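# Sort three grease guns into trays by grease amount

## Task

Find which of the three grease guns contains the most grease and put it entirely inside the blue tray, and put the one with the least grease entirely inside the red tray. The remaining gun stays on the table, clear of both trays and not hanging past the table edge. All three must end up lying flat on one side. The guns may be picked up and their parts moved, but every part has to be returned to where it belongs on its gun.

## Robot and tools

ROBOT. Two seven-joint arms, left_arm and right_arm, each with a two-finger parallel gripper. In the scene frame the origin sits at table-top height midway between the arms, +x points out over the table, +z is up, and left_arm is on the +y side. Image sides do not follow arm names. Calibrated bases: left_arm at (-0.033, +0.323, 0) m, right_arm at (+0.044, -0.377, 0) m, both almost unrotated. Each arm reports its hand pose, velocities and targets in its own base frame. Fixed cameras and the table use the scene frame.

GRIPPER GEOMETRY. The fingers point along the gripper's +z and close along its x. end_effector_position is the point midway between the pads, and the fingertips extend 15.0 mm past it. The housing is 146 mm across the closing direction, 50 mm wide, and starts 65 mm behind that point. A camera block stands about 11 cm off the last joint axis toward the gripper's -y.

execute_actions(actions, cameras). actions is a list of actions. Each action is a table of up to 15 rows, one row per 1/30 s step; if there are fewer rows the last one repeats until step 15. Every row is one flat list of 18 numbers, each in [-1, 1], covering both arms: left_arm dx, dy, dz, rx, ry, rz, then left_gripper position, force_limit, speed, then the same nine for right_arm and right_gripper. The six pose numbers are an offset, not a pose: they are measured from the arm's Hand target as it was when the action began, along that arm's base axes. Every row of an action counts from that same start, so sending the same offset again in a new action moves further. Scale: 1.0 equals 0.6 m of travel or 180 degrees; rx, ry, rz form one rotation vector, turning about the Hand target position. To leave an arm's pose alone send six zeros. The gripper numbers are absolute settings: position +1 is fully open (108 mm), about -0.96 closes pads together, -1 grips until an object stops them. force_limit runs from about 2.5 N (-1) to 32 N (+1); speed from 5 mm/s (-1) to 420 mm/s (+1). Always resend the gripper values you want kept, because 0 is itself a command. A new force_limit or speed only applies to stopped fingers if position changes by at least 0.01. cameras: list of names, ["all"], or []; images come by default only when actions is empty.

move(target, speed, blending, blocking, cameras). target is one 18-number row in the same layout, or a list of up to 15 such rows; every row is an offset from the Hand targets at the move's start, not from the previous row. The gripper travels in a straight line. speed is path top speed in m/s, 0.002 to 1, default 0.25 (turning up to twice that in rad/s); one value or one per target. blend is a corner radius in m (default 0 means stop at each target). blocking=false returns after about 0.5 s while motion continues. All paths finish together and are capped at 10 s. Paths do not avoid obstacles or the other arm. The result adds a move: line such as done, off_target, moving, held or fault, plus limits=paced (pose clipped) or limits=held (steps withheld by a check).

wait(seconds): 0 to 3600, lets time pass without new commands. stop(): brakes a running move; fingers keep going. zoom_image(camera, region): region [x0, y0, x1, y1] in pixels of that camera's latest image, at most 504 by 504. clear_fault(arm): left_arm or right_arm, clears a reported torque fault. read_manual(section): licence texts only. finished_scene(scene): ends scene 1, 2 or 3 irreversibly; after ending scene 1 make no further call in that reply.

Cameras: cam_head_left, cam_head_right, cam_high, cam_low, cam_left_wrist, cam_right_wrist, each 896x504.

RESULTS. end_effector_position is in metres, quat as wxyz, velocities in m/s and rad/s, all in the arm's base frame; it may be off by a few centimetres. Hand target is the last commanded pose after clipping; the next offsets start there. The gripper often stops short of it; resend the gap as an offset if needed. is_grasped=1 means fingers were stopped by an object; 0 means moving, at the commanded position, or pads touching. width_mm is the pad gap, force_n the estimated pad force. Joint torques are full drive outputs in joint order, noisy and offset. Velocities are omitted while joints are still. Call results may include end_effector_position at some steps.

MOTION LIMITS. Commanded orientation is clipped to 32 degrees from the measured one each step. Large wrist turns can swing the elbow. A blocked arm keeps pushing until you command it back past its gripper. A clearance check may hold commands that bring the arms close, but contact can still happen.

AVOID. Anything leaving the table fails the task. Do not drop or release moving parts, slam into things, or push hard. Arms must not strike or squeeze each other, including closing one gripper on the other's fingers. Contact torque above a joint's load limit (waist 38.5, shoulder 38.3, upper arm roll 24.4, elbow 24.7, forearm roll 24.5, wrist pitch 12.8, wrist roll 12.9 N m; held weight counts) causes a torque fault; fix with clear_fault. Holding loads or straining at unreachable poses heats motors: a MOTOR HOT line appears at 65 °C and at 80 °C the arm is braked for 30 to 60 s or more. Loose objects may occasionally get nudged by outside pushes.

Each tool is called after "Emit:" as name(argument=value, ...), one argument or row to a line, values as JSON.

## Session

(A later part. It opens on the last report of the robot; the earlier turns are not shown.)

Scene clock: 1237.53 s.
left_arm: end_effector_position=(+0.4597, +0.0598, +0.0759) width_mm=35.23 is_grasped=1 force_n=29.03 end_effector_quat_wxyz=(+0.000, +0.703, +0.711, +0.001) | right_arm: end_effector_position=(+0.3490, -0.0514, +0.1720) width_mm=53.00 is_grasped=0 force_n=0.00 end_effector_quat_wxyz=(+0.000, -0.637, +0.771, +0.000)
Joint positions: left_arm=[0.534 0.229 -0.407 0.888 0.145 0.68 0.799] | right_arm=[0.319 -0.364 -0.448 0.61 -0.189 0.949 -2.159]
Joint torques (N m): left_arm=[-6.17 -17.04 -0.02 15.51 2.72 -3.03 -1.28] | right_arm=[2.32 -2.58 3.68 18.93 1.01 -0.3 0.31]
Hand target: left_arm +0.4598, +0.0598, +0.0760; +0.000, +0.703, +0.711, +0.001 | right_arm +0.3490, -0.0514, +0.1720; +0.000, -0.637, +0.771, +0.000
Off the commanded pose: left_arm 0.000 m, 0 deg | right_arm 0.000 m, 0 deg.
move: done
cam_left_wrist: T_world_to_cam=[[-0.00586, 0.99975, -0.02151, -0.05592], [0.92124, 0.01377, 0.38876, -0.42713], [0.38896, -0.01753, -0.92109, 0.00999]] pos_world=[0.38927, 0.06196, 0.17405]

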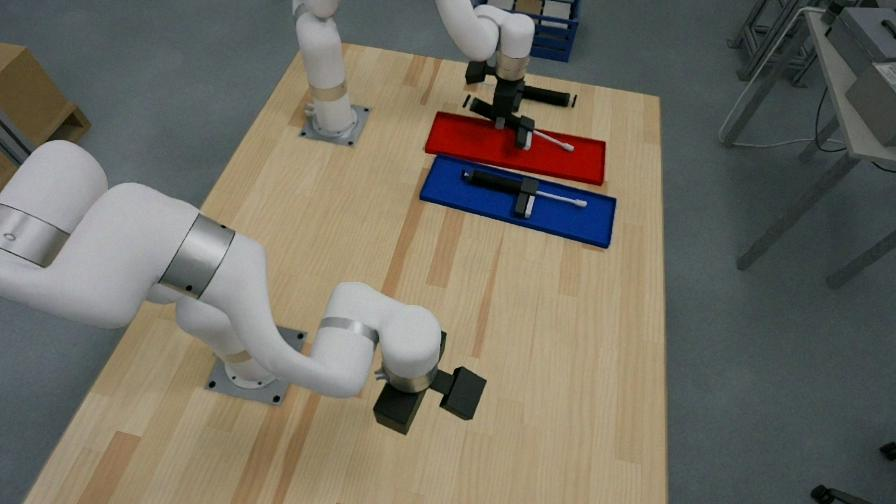

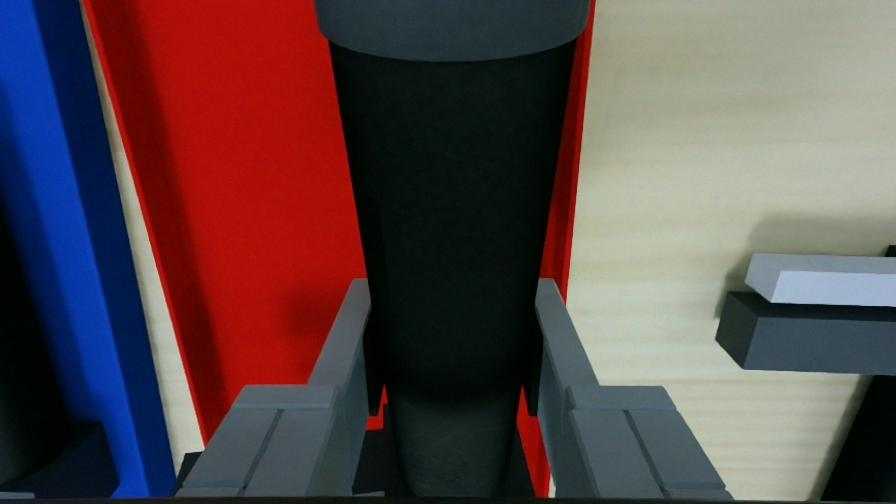

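Emit:
move(
  target=[
    [0,-0.0125,-0.03,0,0,0,-1,0.8,-0.2,0,0,0,0,0,0,0.0,-0.5,-0.2],
    [0,-0.0125,-0.081,0,0,0,-1,0.8,-0.2,0,0,0,0,0,0,0.0,-0.5,-0.2],
    [0,-0.0125,-0.081,0,0,0,-0.06,0.8,-0.2,0,0,0,0,0,0,0.0,-0.5,-0.2],
    [0,-0.0125,0.12,0,0,0,-0.06,0.8,-0.2,0,0,0,0,0,0,0.0,-0.5,-0.2],
    [-0.1,-0.3,0.2,0,0,0,-0.06,0.8,-0.2,0,0,0,0,0,0,0.0,-0.5,-0.2],
  ],
  speed=[0.12,0.06,0.1,0.15,0.35],
  blend=[0.01,0,0,0.03,0],
  cameras=["cam_high","cam_low"],
)

Emit:
zoom_image(
  camera="cam_high",
  region=[410, 60, 630, 260],
)

Scene clock: 1252.67 s.
left_arm: end_effector_position=(+0.3998, -0.1202, +0.1959) width_mm=49.70 is_grasped=0 force_n=0.00 end_effector_quat_wxyz=(+0.000, +0.703, +0.711, +0.001) | right_arm: end_effector_position=(+0.3490, -0.0514, +0.1720) width_mm=53.00 is_grasped=0 force_n=0.00 end_effector_quat_wxyz=(+0.000, -0.637, +0.771, +0.000)
Joint positions: left_arm=[0.354 -0.172 -0.623 0.86 -0.117 1.002 0.576] | right_arm=[0.319 -0.364 -0.448 0.61 -0.189 0.949 -2.159]
Joint torques (N m): left_arm=[-5.14 -25.25 0.08 16.73 -1.87 0.39 -1.21] | right_arm=[1.84 -2.73 3.65 18.78 0.59 -0.52 0.32]
Hand target: left_arm +0.3998, -0.1202, +0.1960; +0.000, +0.703, +0.711, +0.001 | right_arm +0.3490, -0.0514, +0.1720; +0.000, -0.637, +0.771, +0.000
Off the commanded pose: left_arm 0.000 m, 0 deg | right_arm 0.000 m, 0 deg.
move: done; blend cut to 0.0098 m at target 1

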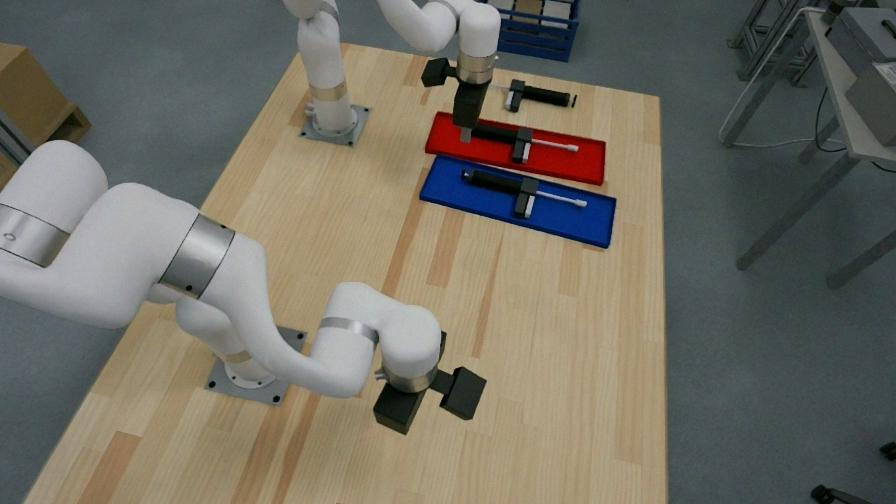

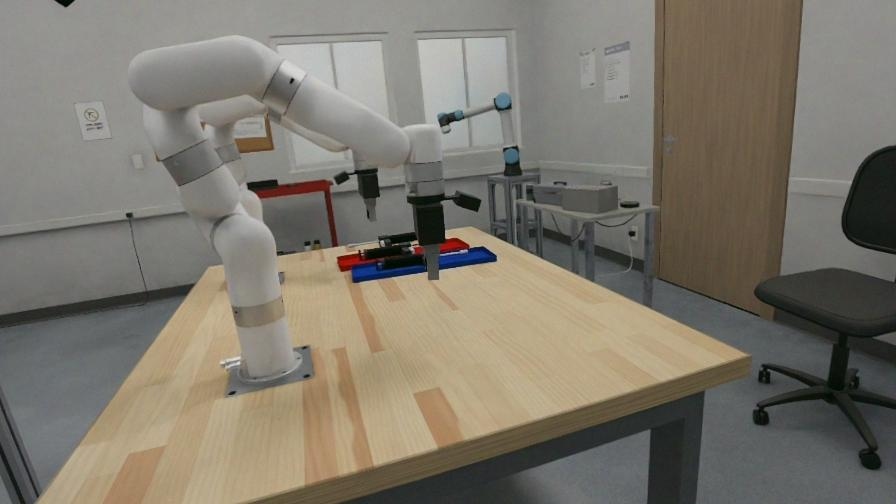

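Scaled by 2.291 from the camera's image (finer frame: 1280x720).

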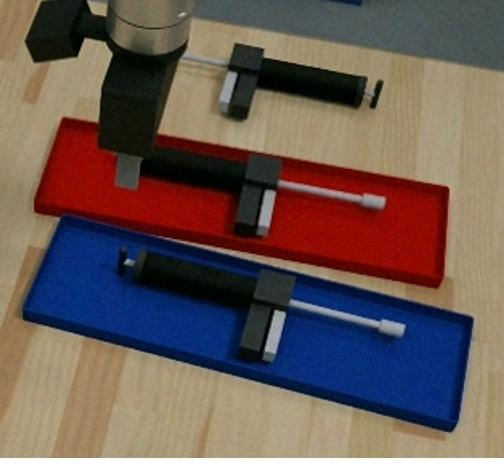

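Emit:
finished_scene(
  scene=2,
)

The scene is finished: the task was done.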